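# Load six wooden pieces onto the balancing board

## Task

Move each of the six wooden pieces from the table onto the loose round board of the balancing game. Every piece must rest entirely on the board surface, never stacked on another piece, and entirely outside the circle painted on the board. Board, ball and pedestal are all free to move. While any piece is on the board, no hand may hold or support the board. When finished, the board must stay balanced on its ball by itself, and the ball must sit on the pedestal.

## Robot and tools

Robots: three identical i2rt Big YAM arms, arm1, arm2 and arm3. Each has six joints, a five-finger right hand and a wrist camera (arm1_cam_wrist, arm2_cam_wrist, arm3_cam_wrist). Two fixed room cameras, cam_high and cam_low, also watch the scene. Every image is 672x504 pixels.

Frame: one shared scene frame in metres, origin on the floor, +z up. Arm feet (each foot faces its own +x): arm1 at (0.515, 0.109, 0.751), arm2 at (-0.214, 0.535, 0.816), arm3 at (-0.103, -0.491, 0.823). Table tops beneath the arms are at z=0.720. The hand reaches roughly 1.07 m from the joint1 axis.

Hand point and axes: the hand point sits 0.045 m in front of the palm. Its +z runs along straightened fingers, +y points out of the palm, +x runs across the palm away from the thumb. Straight fingers extend 0.06 to 0.07 m past the point. A wrist bracket on the little-finger side can strike objects. With the thumb swung in front of the palm, the hand can wrap objects about 0.035 to 0.065 m thick.

move: one action for any subset of arms. Top-level keys are arm1, arm2, arm3 (one object per arm; an omitted arm gets nothing new and keeps pushing toward its old targets) and cameras (a list of names, or ["all"], or [] for none). Inside one arm's object:
- joints: a map of absolute targets by name. joint1_rad to joint6_rad are in radians, ranges: joint1 -2.879..2.879 (turn about the foot, positive counter-clockwise seen from above), joint2 0..3.141 (shoulder), joint3 0..3.019 (elbow), joint4 -1.692..1.57 (hand pitch, positive lifts fingers), joint5 -1.57..1.57 (sideways, positive to the arm's right), joint6 -2.094..2.094 (roll). Hand keys use a -1..1 scale: hand_little, hand_ring, hand_middle, hand_index, hand_thumb_bend (+1 straight, -1 curled); hand_thumb_turn (+1 beside the palm, -1 opposite the fingers); hand_force_limit (setting, -1..1 maps to about 0..10 N at the fingertip, 0..15 N for thumb motors); hand_speed (setting, -0.96..1, full speed from +0.48 upward).
- target: an absolute pose of the hand point, seven numbers [x, y, z, qw, qx, qy, qz], metres and a unit quaternion in the scene frame. The hand travels in a straight line from its current hand_target toward it. When target is present, joints may carry only the hand_ keys.
- speed: top path speed in m/s, 0.002..0.5, default 0.25; allowed only with target. Rotation is capped at twice that value in rad/s.
- min_time_s: 0.1..8 s, the shortest duration for this arm's joint motions; used with joints.
All hand paths in one action finish together, paced by the slowest. A path lasts 0.5..10 s; an action at most 15 s. Paths ignore obstacles and other arms. Hands trail their path and commonly end a centimetre or more off. An unknown key makes a call invalid; an out-of-range value gets it refused, and after a refusal the rest of that reply's move, wait and finished_scene calls are skipped.

wait: seconds (0..10) and optional cameras. The scene keeps running with no new commands.

zoom_image: camera name and region [x0, y0, x1, y1] in pixels of that camera's newest full image, origin top-left, no more than 504 wide or tall. Only cameras in the latest images can be zoomed.

show_instructions: no arguments; returns the reference images.

finished_scene: scene, the current scene's number. Irreversible; the goal must hold without any robot help afterward.

Reading results: the "move" line lists each arm sent motion with "done" or its worst status. joint_status and hand_status words: off_target (stopped away from the target, may still push), time_out (arm could not finish; joints keep nearby targets and push on; resend the reported position to relax), not_followed (a safety check blocked the command; "joint command not followed" or "pose unreachable"), limit_stop_at_motor_heat (stopped by overheating; resend). on_its_own reports uncommanded behaviour, with "held at" showing a target, not a reading. An arm listed under "as last shown" was not commanded; its lines repeat old values. The "pictures" line gives the image order. hand lines show the measured hand pose; hand_target is the pose the joint targets imply. hand_stopped_by gives six words in order little, ring, middle, index, thumb_bend, thumb_turn: moving, target, force, stalled or fault. The *_load_n values are fingertip forces in N, positive when pushed open; a grip that slips shows as loads dropping near 0. Joint velocities are rad/s; "within noise" means still. Joint torques include gravity and carry offsets.

Gripping: a finger motor only starts when its target changes by at least 0.002. It stops on reaching the target or when its load hits hand_force_limit. A closing target sent while load already meets the limit does nothing. Changing force or speed settings alone will not restart a stopped motor. For gentle grips use hand_speed of -0.94 or lower; faster closing can overshoot the force limit several times. At start force limit is 0 and speed -0.8.

Cautions: the board, ball and pedestal are loose, so place pieces gently and evenly around the board, keeping them off the painted circle and off each other, and never hold the board once a piece is on it. Random brief pushes can disturb loose objects. Anything knocked out of the work area, dropped far, or slammed is a failure. Robots pressing hard on each other, or a hand closing on another robot's fingers, ends the scene. Arms do not stop on contact and keep pushing, which can overheat motors (MOTOR HOT warning near 85 °C, fault and collapse at 100 °C); extended reach and held loads also heat them. Avoid excess force or fast swings with a loaded finger. Thinking time lets the scene run on with the last command held.

Each tool is called after "Call:" as name([rows], argument=value, ...), one row to a line, values as JSON.

Reference images:

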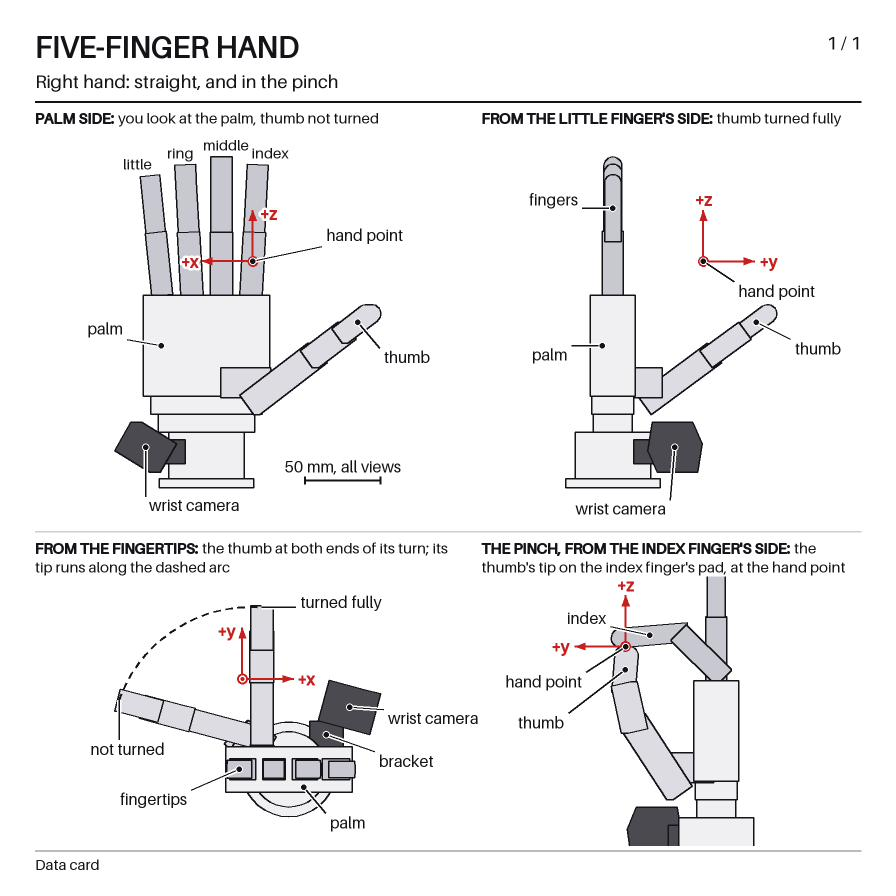

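## Session

Call:
move()

Scene clock: 0.00 s.
Joint torques (N m): no reading
Heat: arm1: hottest joint4_rad 35 °C; arm2: hottest joint1_rad 34 °C; arm3: hottest joint3_rad 34 °C.
Joint velocities: within noise
arm1.joint_positions: joint1_rad=+0.616 joint2_rad=+0.605 joint3_rad=+1.322 joint4_rad=-1.268 joint5_rad=-0.190 joint6_rad=-1.425 hand_little=+1.000 hand_ring=+1.000 hand_middle=+1.000 hand_index=+1.000 hand_thumb_turn=+1.000 hand_thumb_bend=+1.000 hand_force_limit=+0.000 hand_speed=-0.800
arm1.joint_status: not commanded
arm1.hand_stopped_by: target,target,target,target,target,target
arm1.little_load_n: 0.0
arm1.ring_load_n: 0.0
arm1.middle_load_n: 0.0
arm1.index_load_n: -0.5
arm1.thumb_bend_load_n: 0.0
arm1.thumb_turn_load_n: 0.0
arm1.hand: x=+0.3110 y=-0.0364 z=+1.2260 quat_wxyz=(+0.410, +0.280, -0.824, +0.275) (m; scene frame)
arm1.hand_target: x=+0.3118 y=-0.0357 z=+1.2368 quat_wxyz=(+0.420, +0.279, -0.818, +0.279) (m; scene frame)
arm1.hand_status: not commanded
arm2.joint_positions: joint1_rad=+0.019 joint2_rad=+0.625 joint3_rad=+1.435 joint4_rad=-1.288 joint5_rad=-0.154 joint6_rad=-1.489 hand_little=+1.000 hand_ring=+1.000 hand_middle=+1.000 hand_index=+1.000 hand_thumb_turn=+1.000 hand_thumb_bend=+1.000 hand_force_limit=+0.000 hand_speed=-0.800
arm2.joint_status: not commanded
arm2.hand_stopped_by: target,target,target,target,target,target
arm2.little_load_n: 0.5
arm2.ring_load_n: 0.0
arm2.middle_load_n: -0.5
arm2.index_load_n: 0.0
arm2.thumb_bend_load_n: 0.0
arm2.thumb_turn_load_n: 0.0
arm2.hand: x=-0.2211 y=+0.2970 z=+1.3458 quat_wxyz=(+0.292, +0.628, -0.570, +0.442) (m; scene frame)
arm2.hand_target: x=-0.2213 y=+0.2991 z=+1.3548 quat_wxyz=(+0.298, +0.625, -0.566, +0.448) (m; scene frame)
arm2.hand_status: not commanded
arm3.joint_positions: joint1_rad=+0.895 joint2_rad=+0.627 joint3_rad=+1.491 joint4_rad=-1.235 joint5_rad=-0.066 joint6_rad=-1.186 hand_little=+1.000 hand_ring=+1.000 hand_middle=+1.000 hand_index=+1.000 hand_thumb_turn=+1.000 hand_thumb_bend=+1.000 hand_force_limit=+0.000 hand_speed=-0.800
arm3.joint_status: not commanded
arm3.hand_stopped_by: target,target,target,target,target,target
arm3.little_load_n: 0.0
arm3.ring_load_n: 0.0
arm3.middle_load_n: 0.0
arm3.index_load_n: 0.0
arm3.thumb_bend_load_n: 0.0
arm3.thumb_turn_load_n: -0.5
arm3.hand: x=-0.2186 y=-0.2823 z=+1.3757 quat_wxyz=(-0.553, +0.486, +0.666, +0.120) (m; scene frame)
arm3.hand_target: x=-0.2173 y=-0.2839 z=+1.3875 quat_wxyz=(-0.564, +0.481, +0.660, +0.124) (m; scene frame)
arm3.hand_status: not commanded
pictures: arm1_cam_wrist, arm2_cam_wrist, arm3_cam_wrist, cam_high, cam_low

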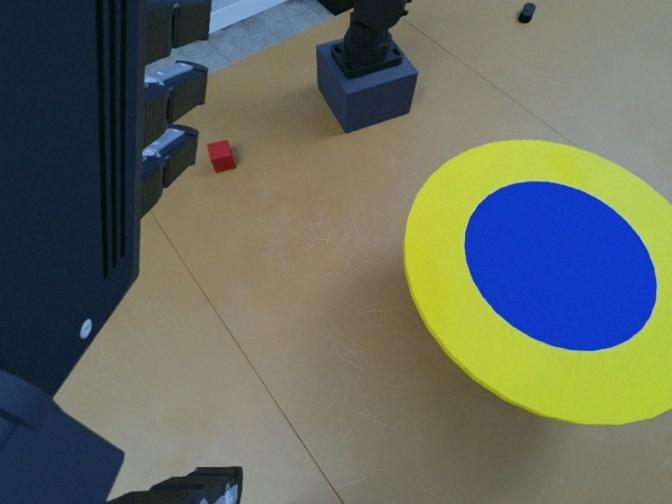

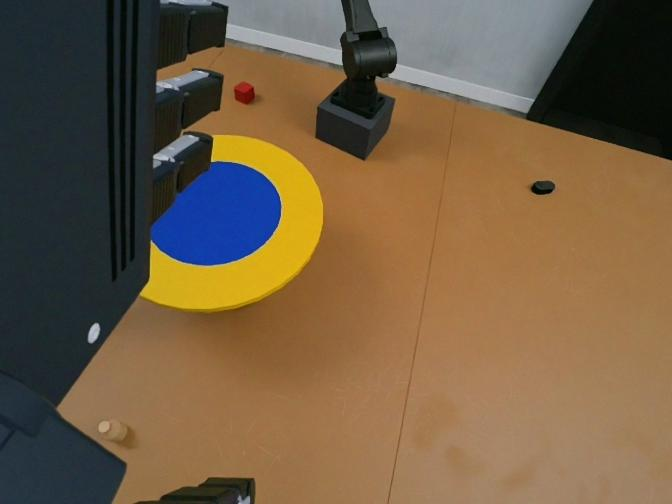

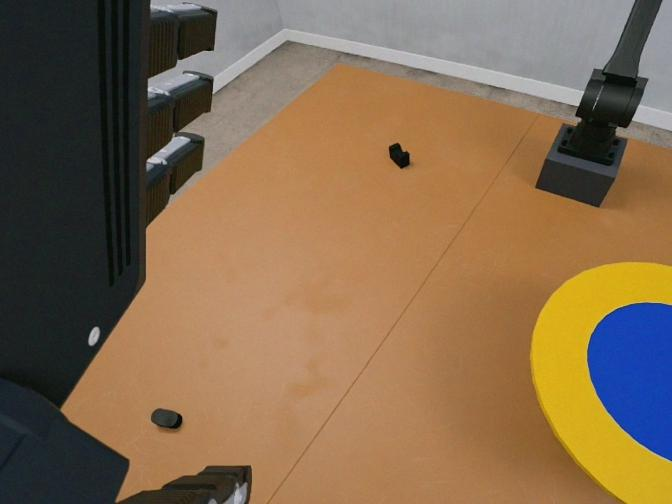

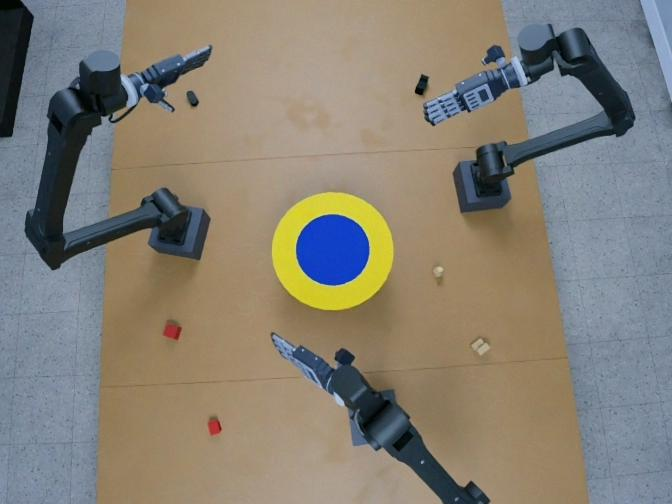

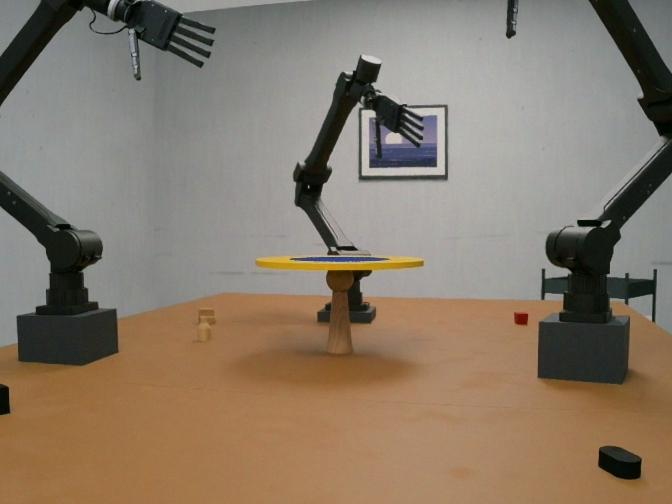

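Call:
zoom_image(camera="cam_low", region=[220, 220, 460, 380])

Call:
zoom_image(camera="cam_high", region=[240, 160, 520, 370])

Call:
zoom_image(camera="cam_high", region=[130, 290, 250, 450])

Call:
zoom_image(camera="cam_low", region=[140, 290, 260, 370])

Scaled by 2.100 from the camera's 672x504 image, which has a finer 960x720 frame.

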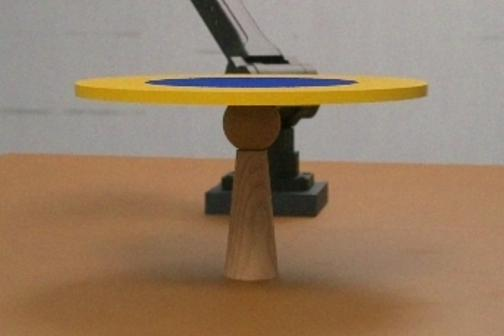

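Scaled by 1.800 from the camera's 672x504 image, which has a finer 960x720 frame.

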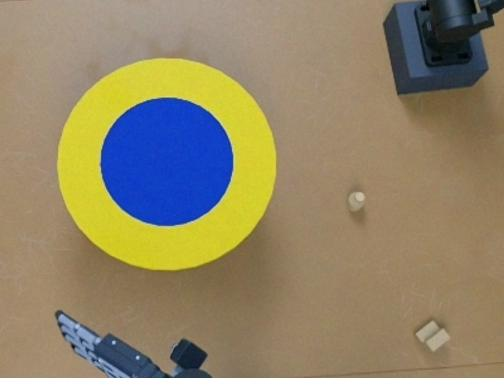

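Scaled by 3.150 from the camera's 672x504 image, which has a finer 960x720 frame.

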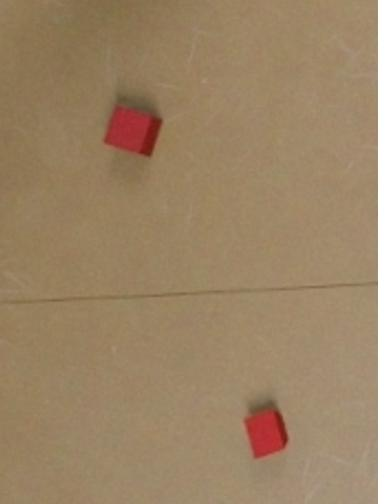

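Scaled by 4.200 from the camera's 672x504 image, which has a finer 960x720 frame.

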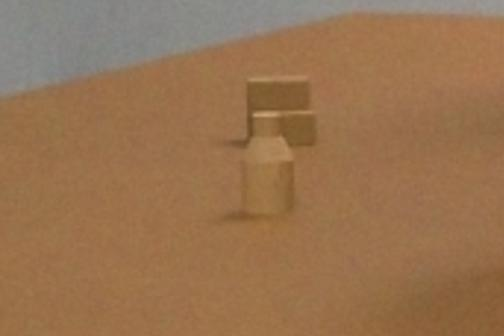

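Call:
zoom_image(camera="cam_high", region=[250, 320, 500, 504])

Call:
zoom_image(camera="cam_high", region=[20, 30, 260, 280])

Call:
zoom_image(camera="cam_high", region=[400, 10, 650, 220])

Scaled by 2.016 from the camera's 672x504 image, which has a finer 960x720 frame.

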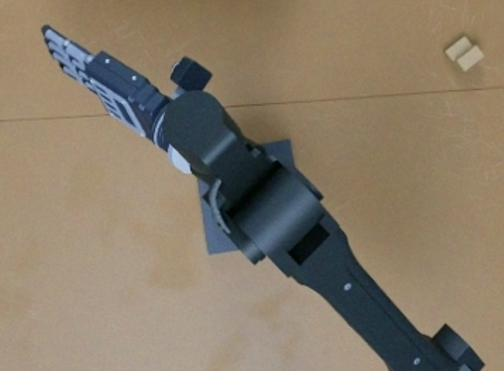

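Scaled by 2.016 from the camera's 672x504 image, which has a finer 960x720 frame.

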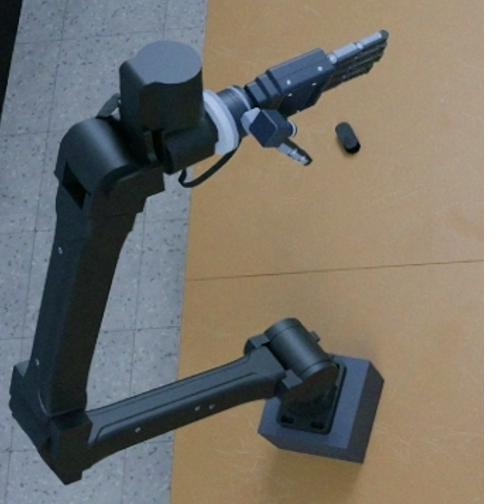

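Scaled by 2.016 from the camera's 672x504 image, which has a finer 960x720 frame.

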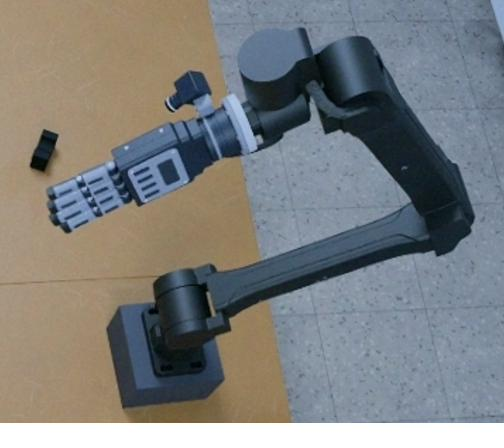

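Call:
move(arm1={"target": [0.161, 0.331, 0.90, -0.5672, 0.3266, 0.7511, 0.0847]}, arm2={"target": [-0.526, 0.4265, 0.88, -0.5481, -0.03, 0.8184, -0.1687]}, arm3={"target": [-0.525, -0.483, 0.88, -0.5686, 0.1069, 0.8120, -0.0749]}, cameras=["all"])

Scene clock: 218.00 s.
Joint torques (N m): arm1=[-1.03 -4.31 7.61 3.15 0.12 -0.07] | arm2=[0.15 -2.37 6 2.51 0.17 0.05] | arm3=[-1.38 -4.42 5.57 2.28 0.03 -0.12]
Heat: arm1: hottest joint3_rad 41 °C; arm2: hottest joint3_rad 40 °C; arm3: hottest joint3_rad 40 °C.
move: arm1 done; arm2 done; arm3 off_target
Joint velocities: within noise
arm1.joint_positions: joint1_rad=-0.423 joint2_rad=+0.954 joint3_rad=+0.419 joint4_rad=+0.159 joint5_rad=+0.187 joint6_rad=-1.256 hand_little=+1.000 hand_ring=+1.000 hand_middle=+1.000 hand_index=+1.000 hand_thumb_turn=+1.000 hand_thumb_bend=+1.000 hand_force_limit=+0.000 hand_speed=-0.800
arm1.joint_status: not commanded
arm1.hand_stopped_by: target,target,target,target,target,target
arm1.little_load_n: 0.0
arm1.ring_load_n: 0.0
arm1.middle_load_n: 0.0
arm1.index_load_n: 0.0
arm1.thumb_bend_load_n: 0.0
arm1.thumb_turn_load_n: 0.5
arm1.hand: x=+0.1597 y=+0.3258 z=+0.8954 quat_wxyz=(+0.558, -0.317, -0.762, -0.084) (m; scene frame)
arm1.hand_target: x=+0.1610 y=+0.3309 z=+0.9001 quat_wxyz=(+0.567, -0.327, -0.751, -0.085) (m; scene frame)
arm1.hand_status: done (0.007 m and 1.9 deg from the pose sent, 0.514 m and 85.1 deg at the start)
arm2.joint_positions: joint1_rad=-0.979 joint2_rad=+0.862 joint3_rad=+0.111 joint4_rad=+0.369 joint5_rad=+0.295 joint6_rad=-1.218 hand_little=+1.000 hand_ring=+1.000 hand_middle=+1.000 hand_index=+1.000 hand_thumb_turn=+1.000 hand_thumb_bend=+1.000 hand_force_limit=+0.000 hand_speed=-0.800
arm2.joint_status: not commanded
arm2.hand_stopped_by: target,target,target,target,target,target
arm2.little_load_n: -0.5
arm2.ring_load_n: 0.0
arm2.middle_load_n: 0.0
arm2.index_load_n: 0.0
arm2.thumb_bend_load_n: 0.5
arm2.thumb_turn_load_n: 0.0
arm2.hand: x=-0.5267 y=+0.4238 z=+0.8814 quat_wxyz=(+0.545, +0.037, -0.821, +0.167) (m; scene frame)
arm2.hand_target: x=-0.5260 y=+0.4265 z=+0.8800 quat_wxyz=(+0.548, +0.030, -0.819, +0.169) (m; scene frame)
arm2.hand_status: done (0.003 m and 1.0 deg from the pose sent, 0.572 m and 87.9 deg at the start)
arm3.joint_positions: joint1_rad=+1.973 joint2_rad=+1.311 joint3_rad=+0.284 joint4_rad=+0.628 joint5_rad=+0.159 joint6_rad=-1.241 hand_little=+1.000 hand_ring=+1.000 hand_middle=+1.000 hand_index=+1.000 hand_thumb_turn=+1.000 hand_thumb_bend=+1.000 hand_force_limit=+0.000 hand_speed=-0.800
arm3.joint_status: not commanded
arm3.hand_stopped_by: target,target,target,target,target,target
arm3.little_load_n: 0.0
arm3.ring_load_n: -0.5
arm3.middle_load_n: 0.0
arm3.index_load_n: 0.0
arm3.thumb_bend_load_n: 0.0
arm3.thumb_turn_load_n: 0.0
arm3.hand: x=-0.5175 y=-0.4789 z=+0.8676 quat_wxyz=(-0.553, +0.114, +0.822, -0.070) (m; scene frame)
arm3.hand_target: x=-0.5248 y=-0.4829 z=+0.8799 quat_wxyz=(-0.569, +0.107, +0.812, -0.075) (m; scene frame)
arm3.hand_status: off_target (0.015 m and 2.3 deg from the pose sent, 0.616 m and 52.2 deg at the start)
pictures: arm1_cam_wrist, arm2_cam_wrist, arm3_cam_wrist, cam_high, cam_low

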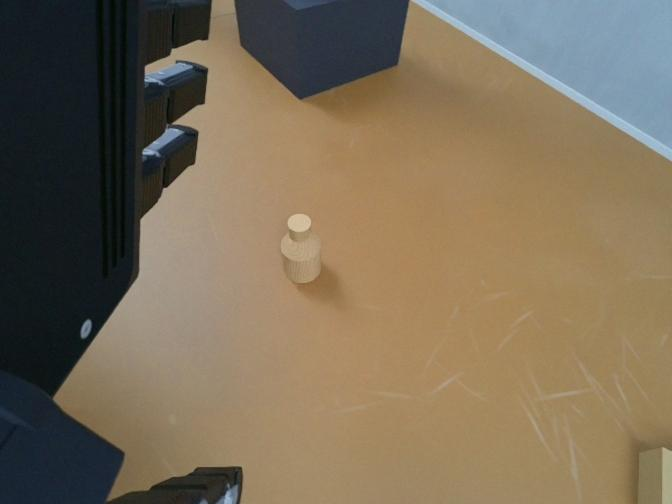

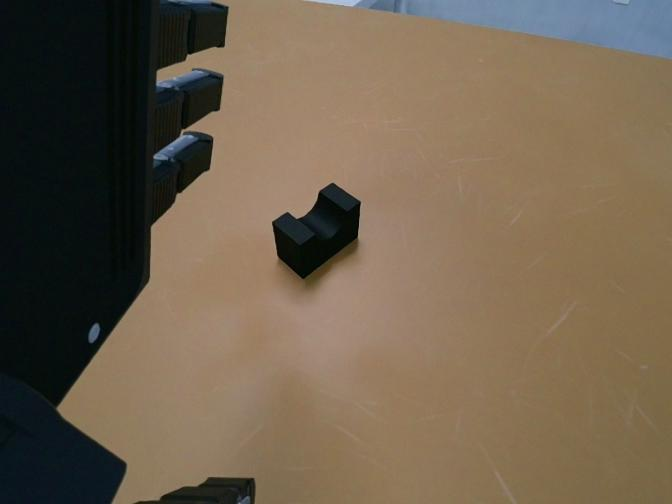

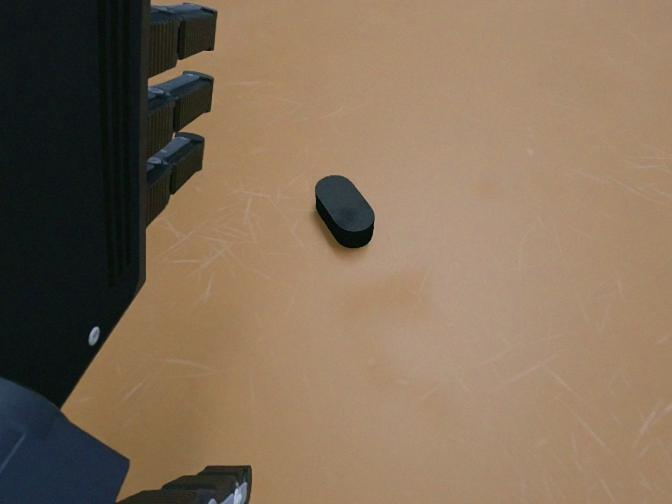

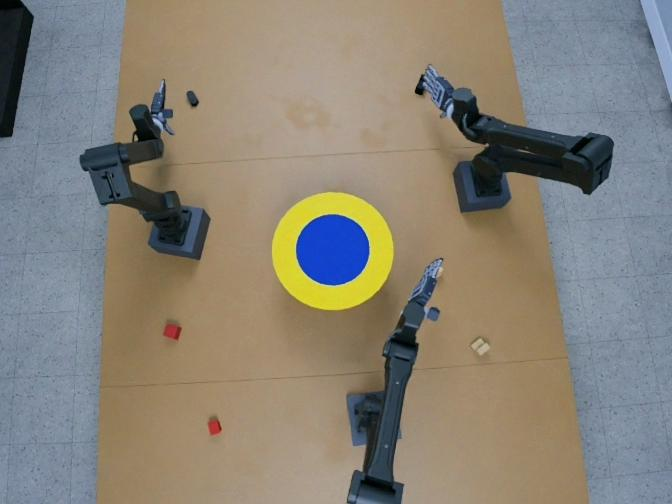

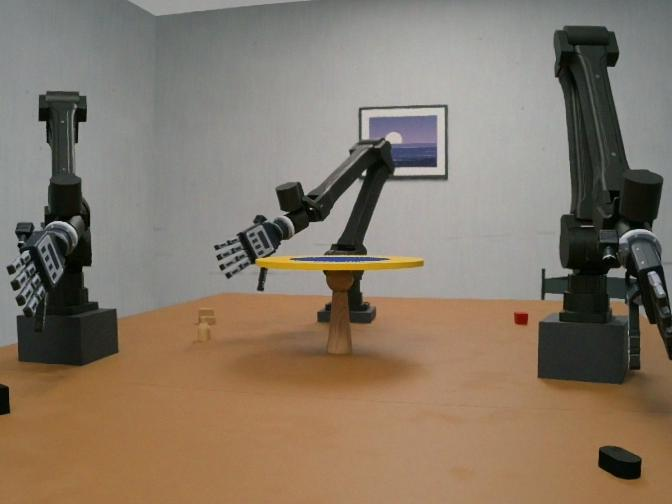

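Call:
move(arm1={"target": [0.061, 0.3565, 0.87, -0.47, 0.7377, 0.409, -0.2606], "joints": {"hand_thumb_turn": -1, "hand_thumb_bend": 0.4, "hand_index": 0.3, "hand_middle": 0.3, "hand_speed": -0.2}}, arm2={"target": [-0.627, 0.3746, 0.86, -0.1616, 0.2536, 0.8044, -0.5125], "joints": {"hand_thumb_turn": -1, "hand_thumb_bend": 0.4, "hand_index": 0.3, "hand_middle": 0.3, "hand_speed": -0.2}}, arm3={"target": [-0.641, -0.469, 0.86, -0.5247, 0.8235, 0.1826, -0.1163], "joints": {"hand_thumb_turn": -1, "hand_thumb_bend": 0.4, "hand_index": 0.3, "hand_middle": 0.3, "hand_speed": -0.2}}, cameras=["all"])

Scene clock: 360.47 s.
Joint torques (N m): arm1=[-1.14 -7.59 10.28 3.08 -0.12 -0.05] | arm2=[-0.03 -8.29 8.62 1.25 -0.47 0.07] | arm3=[-2.55 -10.11 8.68 0.09 0.7 0.03]
Heat: arm1: hottest joint3_rad 42 °C; arm2: hottest joint3_rad 37 °C; arm3: hottest joint3_rad 38 °C.
move: arm1 off_target; arm2 off_target; arm3 off_target
Joint velocities: within noise
arm1.joint_positions: joint1_rad=-0.619 joint2_rad=+1.294 joint3_rad=+0.630 joint4_rad=+0.178 joint5_rad=+0.005 joint6_rad=-0.015 hand_little=+1.000 hand_ring=+1.000 hand_middle=+0.300 hand_index=+0.300 hand_thumb_turn=-1.000 hand_thumb_bend=+0.400 hand_force_limit=+0.000 hand_speed=-0.200
arm1.joint_status: all done
arm1.hand_stopped_by: target,target,target,target,target,target
arm1.little_load_n: 0.0
arm1.ring_load_n: 0.0
arm1.middle_load_n: 0.0
arm1.index_load_n: 0.0
arm1.thumb_bend_load_n: 0.0
arm1.thumb_turn_load_n: 0.0
arm1.hand: x=+0.0774 y=+0.3391 z=+0.8487 quat_wxyz=(+0.451, -0.743, -0.426, +0.250) (m; scene frame)
arm1.hand_target: x=+0.0626 y=+0.3558 z=+0.8707 quat_wxyz=(+0.470, -0.737, -0.409, +0.260) (m; scene frame)
arm1.hand_status: off_target (0.032 m and 3.3 deg from the pose sent, 0.106 m and 76.4 deg at the start)
arm2.joint_positions: joint1_rad=-1.559 joint2_rad=+1.434 joint3_rad=+0.553 joint4_rad=+0.201 joint5_rad=-0.774 joint6_rad=-0.513 hand_little=+1.000 hand_ring=+1.000 hand_middle=+0.300 hand_index=+0.300 hand_thumb_turn=-1.000 hand_thumb_bend=+0.400 hand_force_limit=+0.000 hand_speed=-0.200
arm2.joint_status: all done
arm2.hand_stopped_by: target,target,target,target,target,target
arm2.little_load_n: 0.0
arm2.ring_load_n: 0.0
arm2.middle_load_n: 0.0
arm2.index_load_n: 0.0
arm2.thumb_bend_load_n: 0.0
arm2.thumb_turn_load_n: 0.0
arm2.hand: x=-0.6084 y=+0.3729 z=+0.8515 quat_wxyz=(+0.153, -0.253, -0.809, +0.508) (m; scene frame)
arm2.hand_target: x=-0.6264 y=+0.3749 z=+0.8604 quat_wxyz=(+0.162, -0.253, -0.804, +0.512) (m; scene frame)
arm2.hand_status: off_target (0.020 m and 1.2 deg from the pose sent, 0.114 m and 69.0 deg at the start)
arm3.joint_positions: joint1_rad=+2.045 joint2_rad=+1.711 joint3_rad=+0.946 joint4_rad=-0.409 joint5_rad=+1.089 joint6_rad=+1.090 hand_little=+1.000 hand_ring=+1.000 hand_middle=+0.300 hand_index=+0.300 hand_thumb_turn=-1.000 hand_thumb_bend=+0.400 hand_force_limit=+0.000 hand_speed=-0.200
arm3.joint_status: all done
arm3.hand_stopped_by: target,target,target,target,target,target
arm3.little_load_n: 0.0
arm3.ring_load_n: 0.0
arm3.middle_load_n: 0.0
arm3.index_load_n: 0.0
arm3.thumb_bend_load_n: 0.0
arm3.thumb_turn_load_n: 0.0
arm3.hand: x=-0.6256 y=-0.4690 z=+0.8508 quat_wxyz=(-0.525, +0.822, +0.195, -0.107) (m; scene frame)
arm3.hand_target: x=-0.6404 y=-0.4690 z=+0.8603 quat_wxyz=(-0.525, +0.823, +0.183, -0.117) (m; scene frame)
arm3.hand_status: off_target (0.018 m and 1.8 deg from the pose sent, 0.124 m and 114.3 deg at the start)
pictures: arm1_cam_wrist, arm2_cam_wrist, arm3_cam_wrist, cam_high, cam_low

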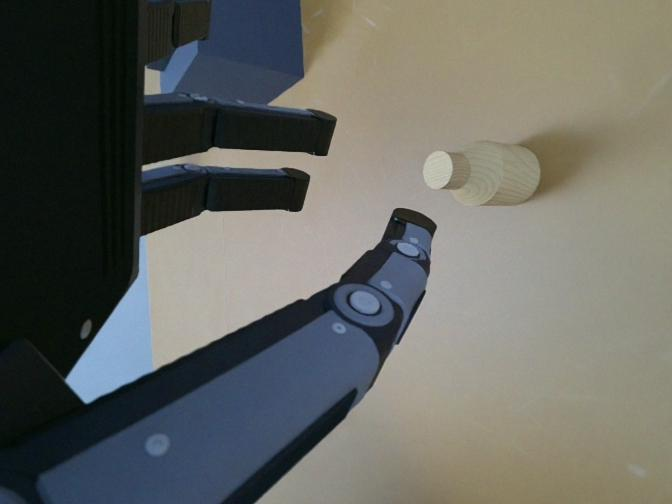

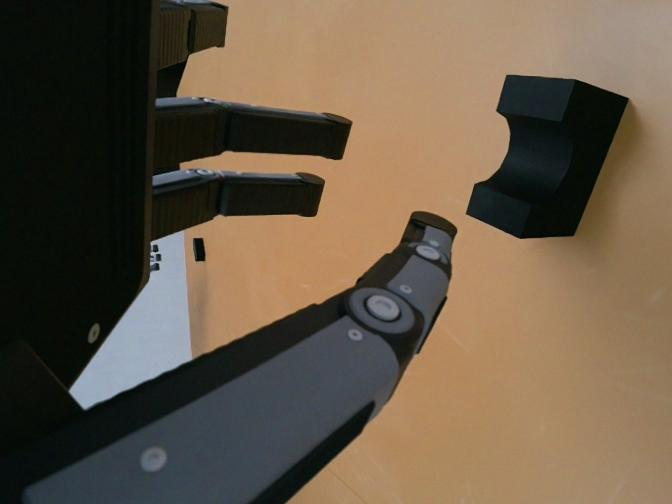

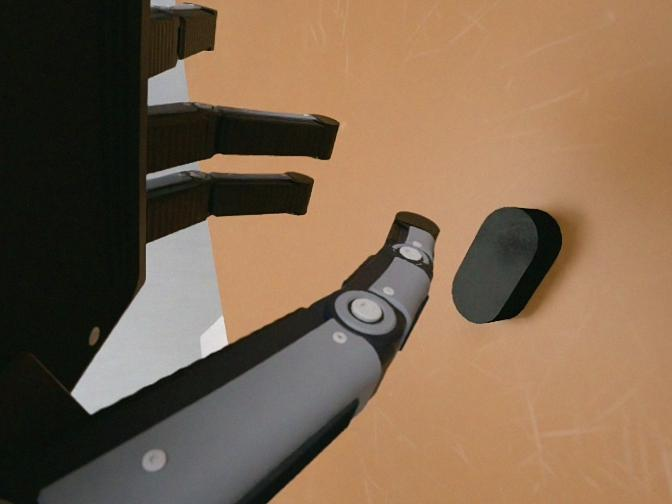

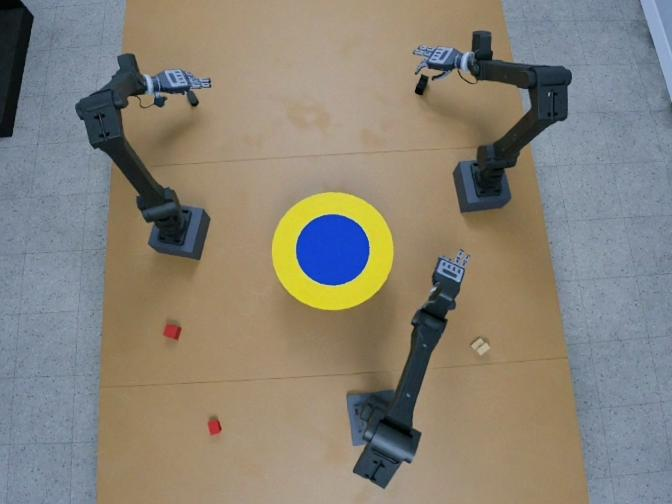

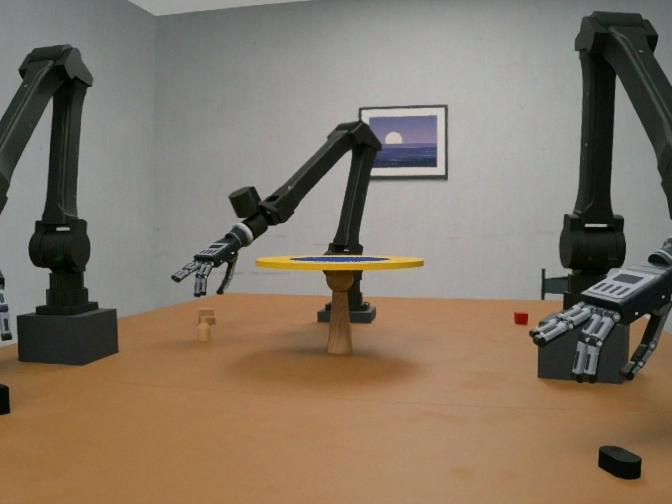

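Call:
move(arm1={"target": [0.046, 0.374, 0.826, -0.47, 0.7377, 0.409, -0.2606], "joints": {"hand_thumb_bend": 0.5, "hand_index": 0.5, "hand_middle": 0.5}}, arm2={"target": [-0.646, 0.384, 0.822, -0.1163, 0.1826, 0.8235, -0.5247], "joints": {"hand_thumb_bend": 0.5, "hand_index": 0.4, "hand_middle": 0.4}}, arm3={"target": [-0.663, -0.480, 0.800, -0.5166, 0.8107, 0.2325, -0.1481], "joints": {"hand_thumb_bend": 0.5, "hand_index": 0.5, "hand_middle": 0.5}}, cameras=["arm1_cam_wrist", "arm2_cam_wrist", "arm3_cam_wrist", "cam_low"])

Scene clock: 446.93 s.
Joint torques (N m): arm1=[-1.08 -10.17 9.07 3.04 -0.18 -0.13] | arm2=[0.26 -10.99 7.77 0.36 -0.6 -0.12] | arm3=[-3.08 -11.87 5.44 1.36 0.61 -0.12]
Heat: arm1: hottest joint3_rad 43 °C; arm2: hottest joint3_rad 39 °C; arm3: hottest joint3_rad 40 °C.
move: arm1 off_target; arm2 off_target; arm3 off_target
Joint velocities: within noise
arm1.joint_positions: joint1_rad=-0.638 joint2_rad=+1.461 joint3_rad=+0.639 joint4_rad=+0.332 joint5_rad=-0.010 joint6_rad=-0.015 hand_little=+1.000 hand_ring=+1.000 hand_middle=+0.500 hand_index=+0.500 hand_thumb_turn=-1.000 hand_thumb_bend=+0.500 hand_force_limit=+0.000 hand_speed=-0.200
arm1.joint_status: all done
arm1.hand_stopped_by: target,target,target,target,target,target
arm1.little_load_n: 0.0
arm1.ring_load_n: 0.0
arm1.middle_load_n: 0.0
arm1.index_load_n: 0.0
arm1.thumb_bend_load_n: 0.0
arm1.thumb_turn_load_n: 0.0
arm1.hand: x=+0.0611 y=+0.3564 z=+0.8047 quat_wxyz=(+0.449, -0.746, -0.423, +0.250) (m; scene frame)
arm1.hand_target: x=+0.0473 y=+0.3735 z=+0.8266 quat_wxyz=(+0.470, -0.738, -0.409, +0.260) (m; scene frame)
arm1.hand_status: off_target (0.032 m and 3.3 deg from the pose sent, 0.052 m and 3.3 deg at the start)
arm2.joint_positions: joint1_rad=-1.616 joint2_rad=+1.636 joint3_rad=+0.680 joint4_rad=+0.100 joint5_rad=-0.943 joint6_rad=-0.732 hand_little=+1.000 hand_ring=+1.000 hand_middle=+0.400 hand_index=+0.400 hand_thumb_turn=-1.000 hand_thumb_bend=+0.500 hand_force_limit=+0.000 hand_speed=-0.200
arm2.joint_status: all done
arm2.hand_stopped_by: target,target,target,target,target,target
arm2.little_load_n: 0.0
arm2.ring_load_n: 0.0
arm2.middle_load_n: 0.0
arm2.index_load_n: 0.0
arm2.thumb_bend_load_n: 0.0
arm2.thumb_turn_load_n: 0.0
arm2.hand: x=-0.6296 y=+0.3816 z=+0.8154 quat_wxyz=(+0.107, -0.188, -0.824, +0.523) (m; scene frame)
arm2.hand_target: x=-0.6456 y=+0.3841 z=+0.8223 quat_wxyz=(+0.117, -0.183, -0.823, +0.525) (m; scene frame)
arm2.hand_status: off_target (0.018 m and 1.3 deg from the pose sent, 0.049 m and 9.4 deg at the start)
arm3.joint_positions: joint1_rad=+2.040 joint2_rad=+1.862 joint3_rad=+0.925 joint4_rad=-0.051 joint5_rad=+1.027 joint6_rad=+0.886 hand_little=+1.000 hand_ring=+1.000 hand_middle=+0.500 hand_index=+0.500 hand_thumb_turn=-1.000 hand_thumb_bend=+0.500 hand_force_limit=+0.000 hand_speed=-0.200
arm3.joint_status: all done
arm3.hand_stopped_by: target,target,target,target,target,target
arm3.little_load_n: -0.5
arm3.ring_load_n: 0.0
arm3.middle_load_n: 0.0
arm3.index_load_n: 0.0
arm3.thumb_bend_load_n: 0.0
arm3.thumb_turn_load_n: 0.0
arm3.hand: x=-0.6566 y=-0.4829 z=+0.7916 quat_wxyz=(-0.515, +0.811, +0.239, -0.140) (m; scene frame)
arm3.hand_target: x=-0.6630 y=-0.4799 z=+0.8001 quat_wxyz=(-0.517, +0.811, +0.232, -0.148) (m; scene frame)
arm3.hand_status: off_target (0.011 m and 1.3 deg from the pose sent, 0.064 m and 6.6 deg at the start)
pictures: arm1_cam_wrist, arm2_cam_wrist, arm3_cam_wrist, cam_low

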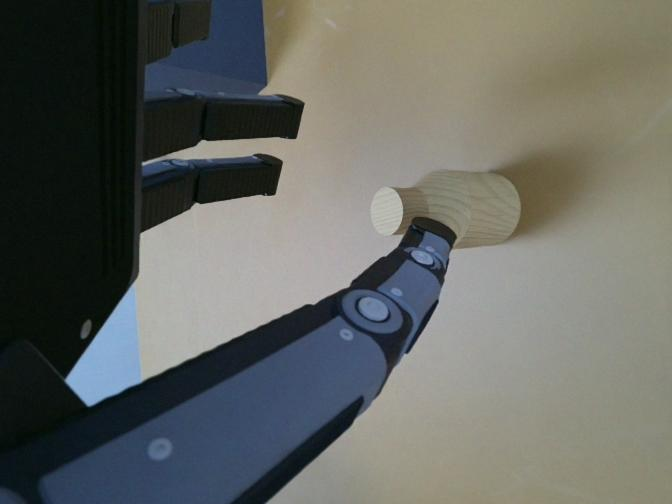

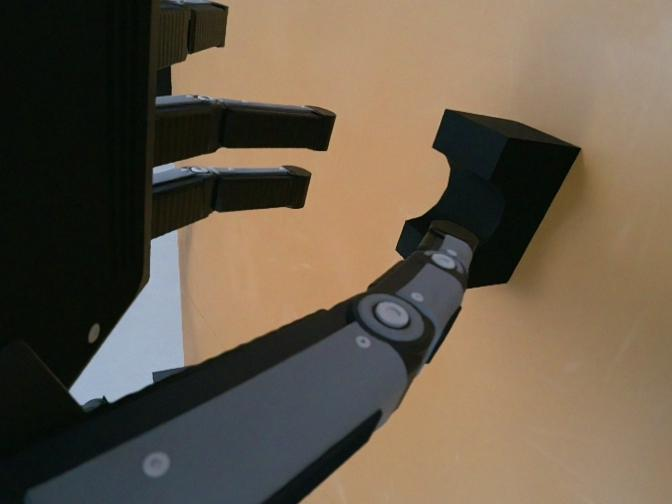

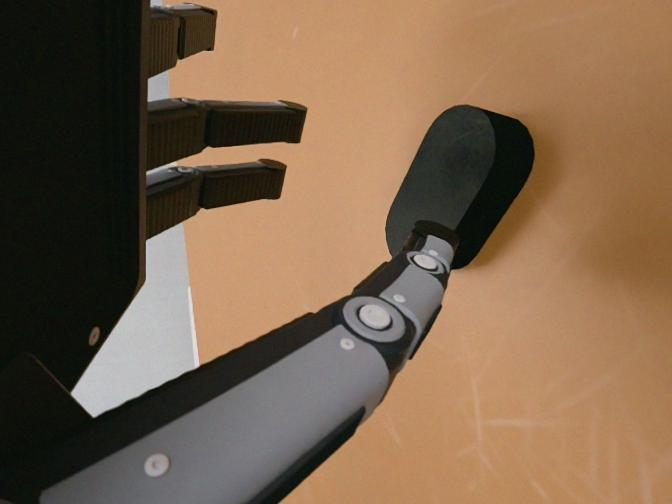

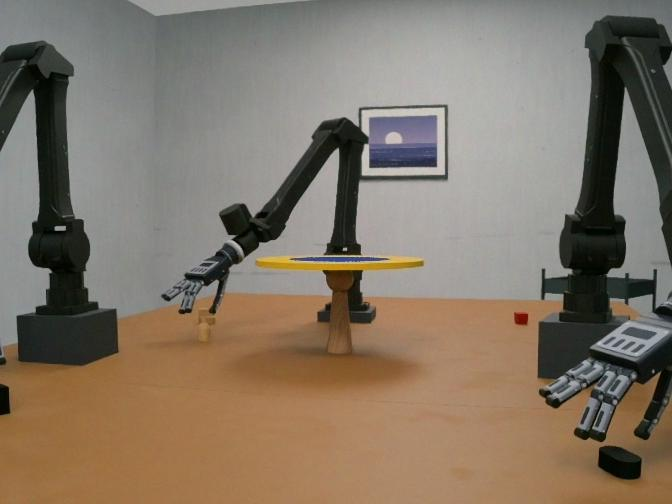

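Call:
zoom_image(camera="arm2_cam_wrist", region=[260, 60, 620, 330])

Call:
zoom_image(camera="arm3_cam_wrist", region=[260, 60, 620, 330])

Scaled by 1.400 from the camera's 672x504 image, which has a finer 960x720 frame.

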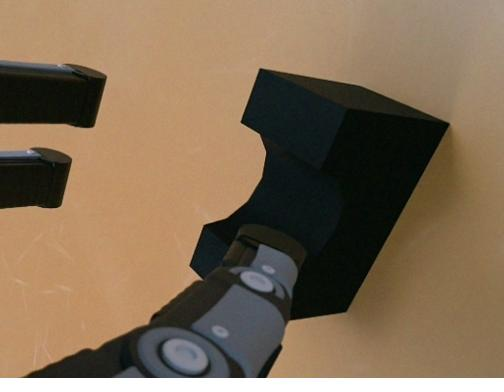

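Scaled by 1.400 from the camera's 672x504 image, which has a finer 960x720 frame.

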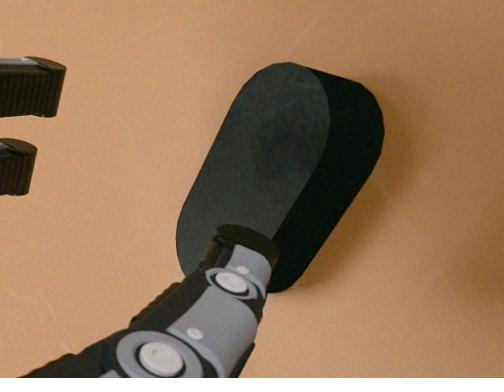

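Call:
move(arm1={"target": [0.0597, 0.3657, 0.830, -0.4505, 0.7497, 0.4156, -0.2497], "joints": {"hand_thumb_bend": 0.1, "hand_index": 0.6, "hand_middle": 0.6}}, arm2={"target": [-0.6435, 0.3894, 0.822, -0.1082, 0.1875, 0.8455, -0.4882], "joints": {"hand_thumb_bend": 0.1, "hand_index": 0.6, "hand_middle": 0.6}}, arm3={"target": [-0.6547, -0.4819, 0.800, -0.4807, 0.8325, 0.2387, -0.1378], "joints": {"hand_thumb_bend": 0.1, "hand_index": 0.6, "hand_middle": 0.6}})

Call:
move(arm1={"target": [0.0597, 0.3657, 0.779, -0.4505, 0.7497, 0.4156, -0.2497], "speed": 0.08}, arm2={"target": [-0.6435, 0.3894, 0.747, -0.1082, 0.1875, 0.8455, -0.4882], "speed": 0.08}, arm3={"target": [-0.6547, -0.4819, 0.746, -0.4807, 0.8325, 0.2387, -0.1378], "speed": 0.08}, cameras=["arm1_cam_wrist", "arm2_cam_wrist", "arm3_cam_wrist", "cam_low", "cam_high"])

Scene clock: 554.00 s.
Joint torques (N m): arm1=[-1.2 -10.11 9.24 1.89 -0.16 -0.13] | arm2=[1.73 -12.45 7.97 0.27 -0.45 -0.12] | arm3=[-2.43 -13.16 6.13 0.61 0.55 0.1]
Heat: arm1: hottest joint3_rad 46 °C; arm2: hottest joint3_rad 41 °C; arm3: hottest joint3_rad 38 °C.
move: arm1 off_target; arm2 off_target; arm3 off_target
Joint velocities: within noise
arm1.joint_positions: joint1_rad=-0.638 joint2_rad=+1.415 joint3_rad=+0.639 joint4_rad=+0.257 joint5_rad=-0.010 joint6_rad=-0.015 hand_little=+1.000 hand_ring=+1.000 hand_middle=+0.600 hand_index=+0.600 hand_thumb_turn=-1.000 hand_thumb_bend=+0.100 hand_force_limit=+0.000 hand_speed=-0.200
arm1.joint_status: all done
arm1.hand_stopped_by: target,target,target,target,target,target
arm1.little_load_n: 0.0
arm1.ring_load_n: 0.0
arm1.middle_load_n: 0.0
arm1.index_load_n: 0.0
arm1.thumb_bend_load_n: 0.0
arm1.thumb_turn_load_n: 0.0
arm1.hand: x=+0.0700 y=+0.3508 z=+0.8118 quat_wxyz=(+0.438, -0.753, -0.427, +0.244) (m; scene frame)
arm1.hand_target: x=+0.0604 y=+0.3654 z=+0.8305 quat_wxyz=(+0.451, -0.749, -0.416, +0.250) (m; scene frame)
arm1.hand_status: off_target (0.026 m and 2.1 deg from the pose sent, 0.027 m and 1.0 deg at the start)
arm2.joint_positions: joint1_rad=-1.616 joint2_rad=+1.628 joint3_rad=+0.712 joint4_rad=-0.046 joint5_rad=-0.877 joint6_rad=-0.793 hand_little=+1.000 hand_ring=+1.000 hand_middle=+0.600 hand_index=+0.600 hand_thumb_turn=-1.000 hand_thumb_bend=+0.100 hand_force_limit=+0.000 hand_speed=-0.200
arm2.joint_status: all done
arm2.hand_stopped_by: target,target,target,target,target,target
arm2.little_load_n: 0.0
arm2.ring_load_n: 0.0
arm2.middle_load_n: 0.0
arm2.index_load_n: 0.0
arm2.thumb_bend_load_n: 0.0
arm2.thumb_turn_load_n: 0.0
arm2.hand: x=-0.6261 y=+0.3928 z=+0.8078 quat_wxyz=(+0.093, -0.203, -0.845, +0.486) (m; scene frame)
arm2.hand_target: x=-0.6429 y=+0.3894 z=+0.8224 quat_wxyz=(+0.108, -0.188, -0.845, +0.488) (m; scene frame)
arm2.hand_status: off_target (0.023 m and 2.6 deg from the pose sent, 0.017 m and 4.7 deg at the start)
arm3.joint_positions: joint1_rad=+2.021 joint2_rad=+1.835 joint3_rad=+0.925 joint4_rad=-0.145 joint5_rad=+0.948 joint6_rad=+0.919 hand_little=+1.000 hand_ring=+1.000 hand_middle=+0.600 hand_index=+0.600 hand_thumb_turn=-1.000 hand_thumb_bend=+0.100 hand_force_limit=+0.000 hand_speed=-0.200
arm3.joint_status: all done
arm3.hand_stopped_by: target,target,target,target,target,target
arm3.little_load_n: 0.0
arm3.ring_load_n: 0.0
arm3.middle_load_n: 0.0
arm3.index_load_n: 0.0
arm3.thumb_bend_load_n: 0.0
arm3.thumb_turn_load_n: 0.0
arm3.hand: x=-0.6460 y=-0.4832 z=+0.7870 quat_wxyz=(-0.481, +0.831, +0.251, -0.127) (m; scene frame)
arm3.hand_target: x=-0.6546 y=-0.4820 z=+0.8001 quat_wxyz=(-0.481, +0.832, +0.239, -0.138) (m; scene frame)
arm3.hand_status: off_target (0.016 m and 1.9 deg from the pose sent, 0.009 m and 4.6 deg at the start)
pictures: none

Scene clock: 555.57 s.
Joint torques (N m): arm1=[-1.14 -9.41 5.55 2.93 -0.15 -0.13] | arm2=[1.38 -11.63 4.7 1.62 -0.5 -0.11] | arm3=[-3.55 -10.34 4.55 1.21 0.25 0.04]
Heat: arm1: hottest joint3_rad 46 °C; arm2: hottest joint3_rad 41 °C; arm3: hottest joint3_rad 38 °C.
move: arm1 done; arm2 done; arm3 off_target
Joint velocities: within noise
arm1.joint_positions: joint1_rad=-0.638 joint2_rad=+1.529 joint3_rad=+0.635 joint4_rad=+0.412 joint5_rad=-0.011 joint6_rad=-0.015 hand_little=+1.000 hand_ring=+1.000 hand_middle=+0.600 hand_index=+0.600 hand_thumb_turn=-1.000 hand_thumb_bend=+0.100 hand_force_limit=+0.000 hand_speed=-0.200
arm1.joint_status: not commanded
arm1.hand_stopped_by: target,target,target,target,target,target
arm1.little_load_n: 0.0
arm1.ring_load_n: -0.5
arm1.middle_load_n: 0.0
arm1.index_load_n: 0.0
arm1.thumb_bend_load_n: -0.5
arm1.thumb_turn_load_n: 0.0
arm1.hand: x=+0.0553 y=+0.3598 z=+0.7858 quat_wxyz=(+0.452, -0.744, -0.422, +0.252) (m; scene frame)
arm1.hand_target: x=+0.0599 y=+0.3654 z=+0.7790 quat_wxyz=(+0.450, -0.750, -0.416, +0.250) (m; scene frame)
arm1.hand_status: done (0.010 m and 1.0 deg from the pose sent, 0.037 m and 2.1 deg at the start)
arm2.joint_positions: joint1_rad=-1.616 joint2_rad=+1.808 joint3_rad=+0.712 joint4_rad=+0.156 joint5_rad=-0.877 joint6_rad=-0.799 hand_little=+1.000 hand_ring=+1.000 hand_middle=+0.600 hand_index=+0.600 hand_thumb_turn=-1.000 hand_thumb_bend=+0.100 hand_force_limit=+0.000 hand_speed=-0.200
arm2.joint_status: not commanded
arm2.hand_stopped_by: target,target,target,target,target,target
arm2.little_load_n: 0.0
arm2.ring_load_n: 0.0
arm2.middle_load_n: 0.0
arm2.index_load_n: 0.0
arm2.thumb_bend_load_n: 0.0
arm2.thumb_turn_load_n: 0.0
arm2.hand: x=-0.6389 y=+0.3919 z=+0.7506 quat_wxyz=(+0.104, -0.195, -0.844, +0.488) (m; scene frame)
arm2.hand_target: x=-0.6434 y=+0.3894 z=+0.7471 quat_wxyz=(+0.108, -0.187, -0.846, +0.488) (m; scene frame)
arm2.hand_status: done (0.006 m and 1.0 deg from the pose sent, 0.063 m and 2.6 deg at the start)
arm3.joint_positions: joint1_rad=+2.021 joint2_rad=+1.914 joint3_rad=+0.925 joint4_rad=-0.026 joint5_rad=+0.956 joint6_rad=+0.922 hand_little=+1.000 hand_ring=+1.000 hand_middle=+0.600 hand_index=+0.600 hand_thumb_turn=-1.000 hand_thumb_bend=+0.099 hand_force_limit=+0.000 hand_speed=-0.200
arm3.joint_status: not commanded
arm3.hand_stopped_by: target,target,target,target,target,target
arm3.little_load_n: 0.0
arm3.ring_load_n: 0.0
arm3.middle_load_n: 0.0
arm3.index_load_n: -0.5
arm3.thumb_bend_load_n: -3.0
arm3.thumb_turn_load_n: -1.5
arm3.hand: x=-0.6567 y=-0.4842 z=+0.7607 quat_wxyz=(-0.485, +0.829, +0.239, -0.143) (m; scene frame)
arm3.hand_target: x=-0.6543 y=-0.4820 z=+0.7464 quat_wxyz=(-0.481, +0.832, +0.239, -0.138) (m; scene frame)
arm3.hand_status: off_target (0.015 m and 0.9 deg from the pose sent, 0.042 m and 1.9 deg at the start)
pictures: arm1_cam_wrist, arm2_cam_wrist, arm3_cam_wrist, cam_high, cam_low

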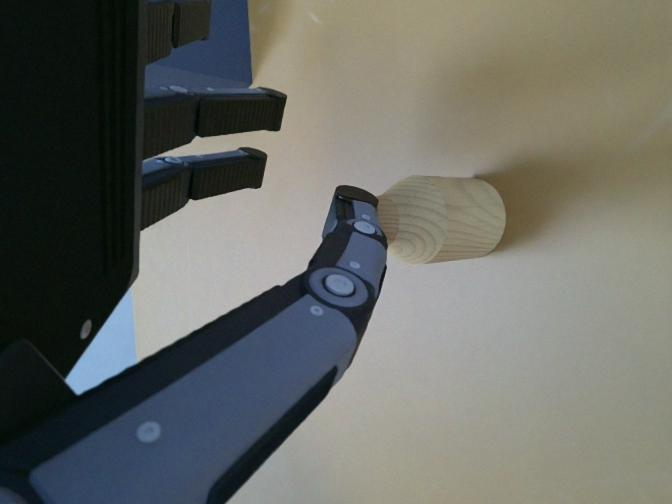

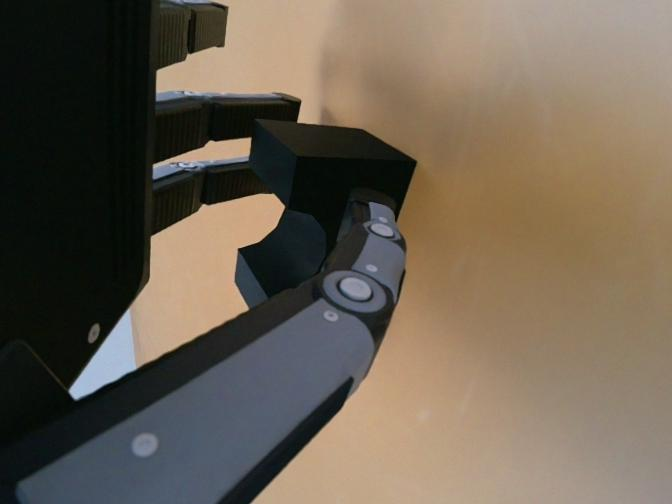

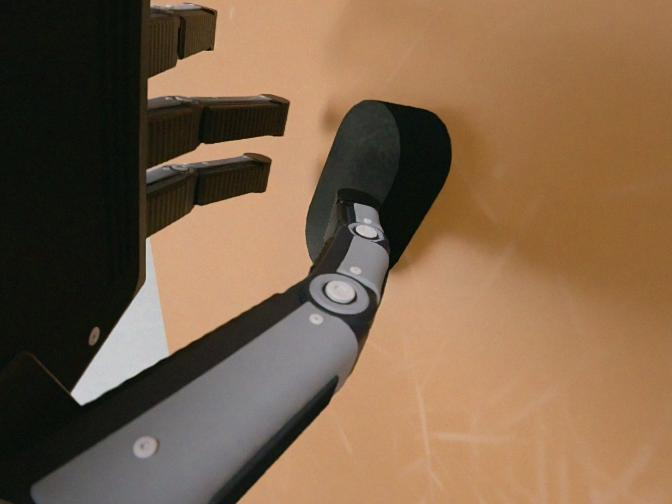

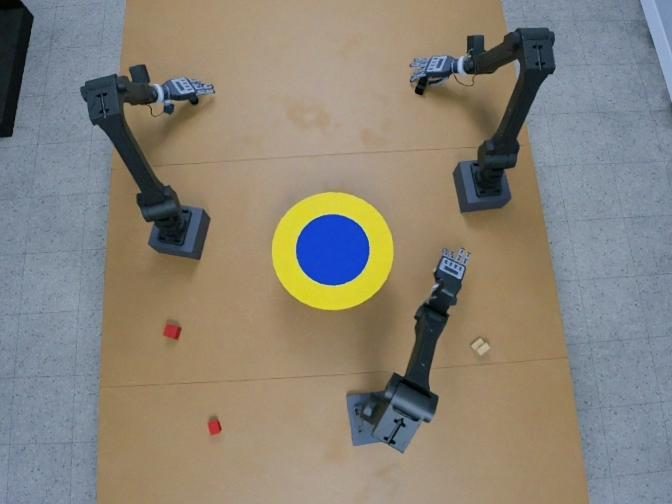

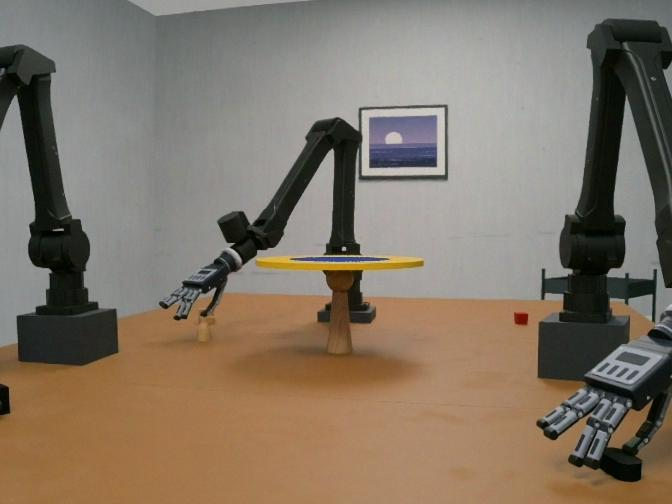

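Call:
zoom_image(camera="arm2_cam_wrist", region=[140, 80, 440, 330])

Call:
zoom_image(camera="arm1_cam_wrist", region=[240, 120, 540, 330])

Scaled by 1.680 from the camera's 672x504 image, which has a finer 960x720 frame.

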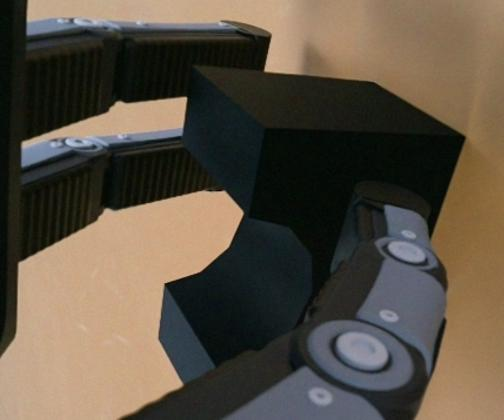

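Scaled by 1.680 from the camera's 672x504 image, which has a finer 960x720 frame.

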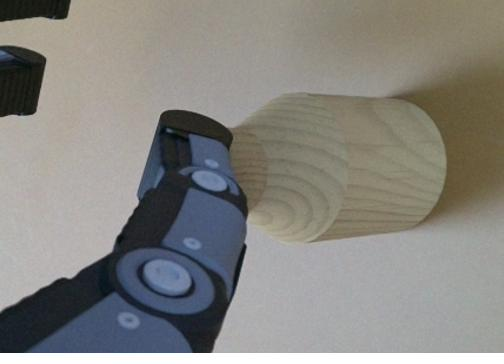

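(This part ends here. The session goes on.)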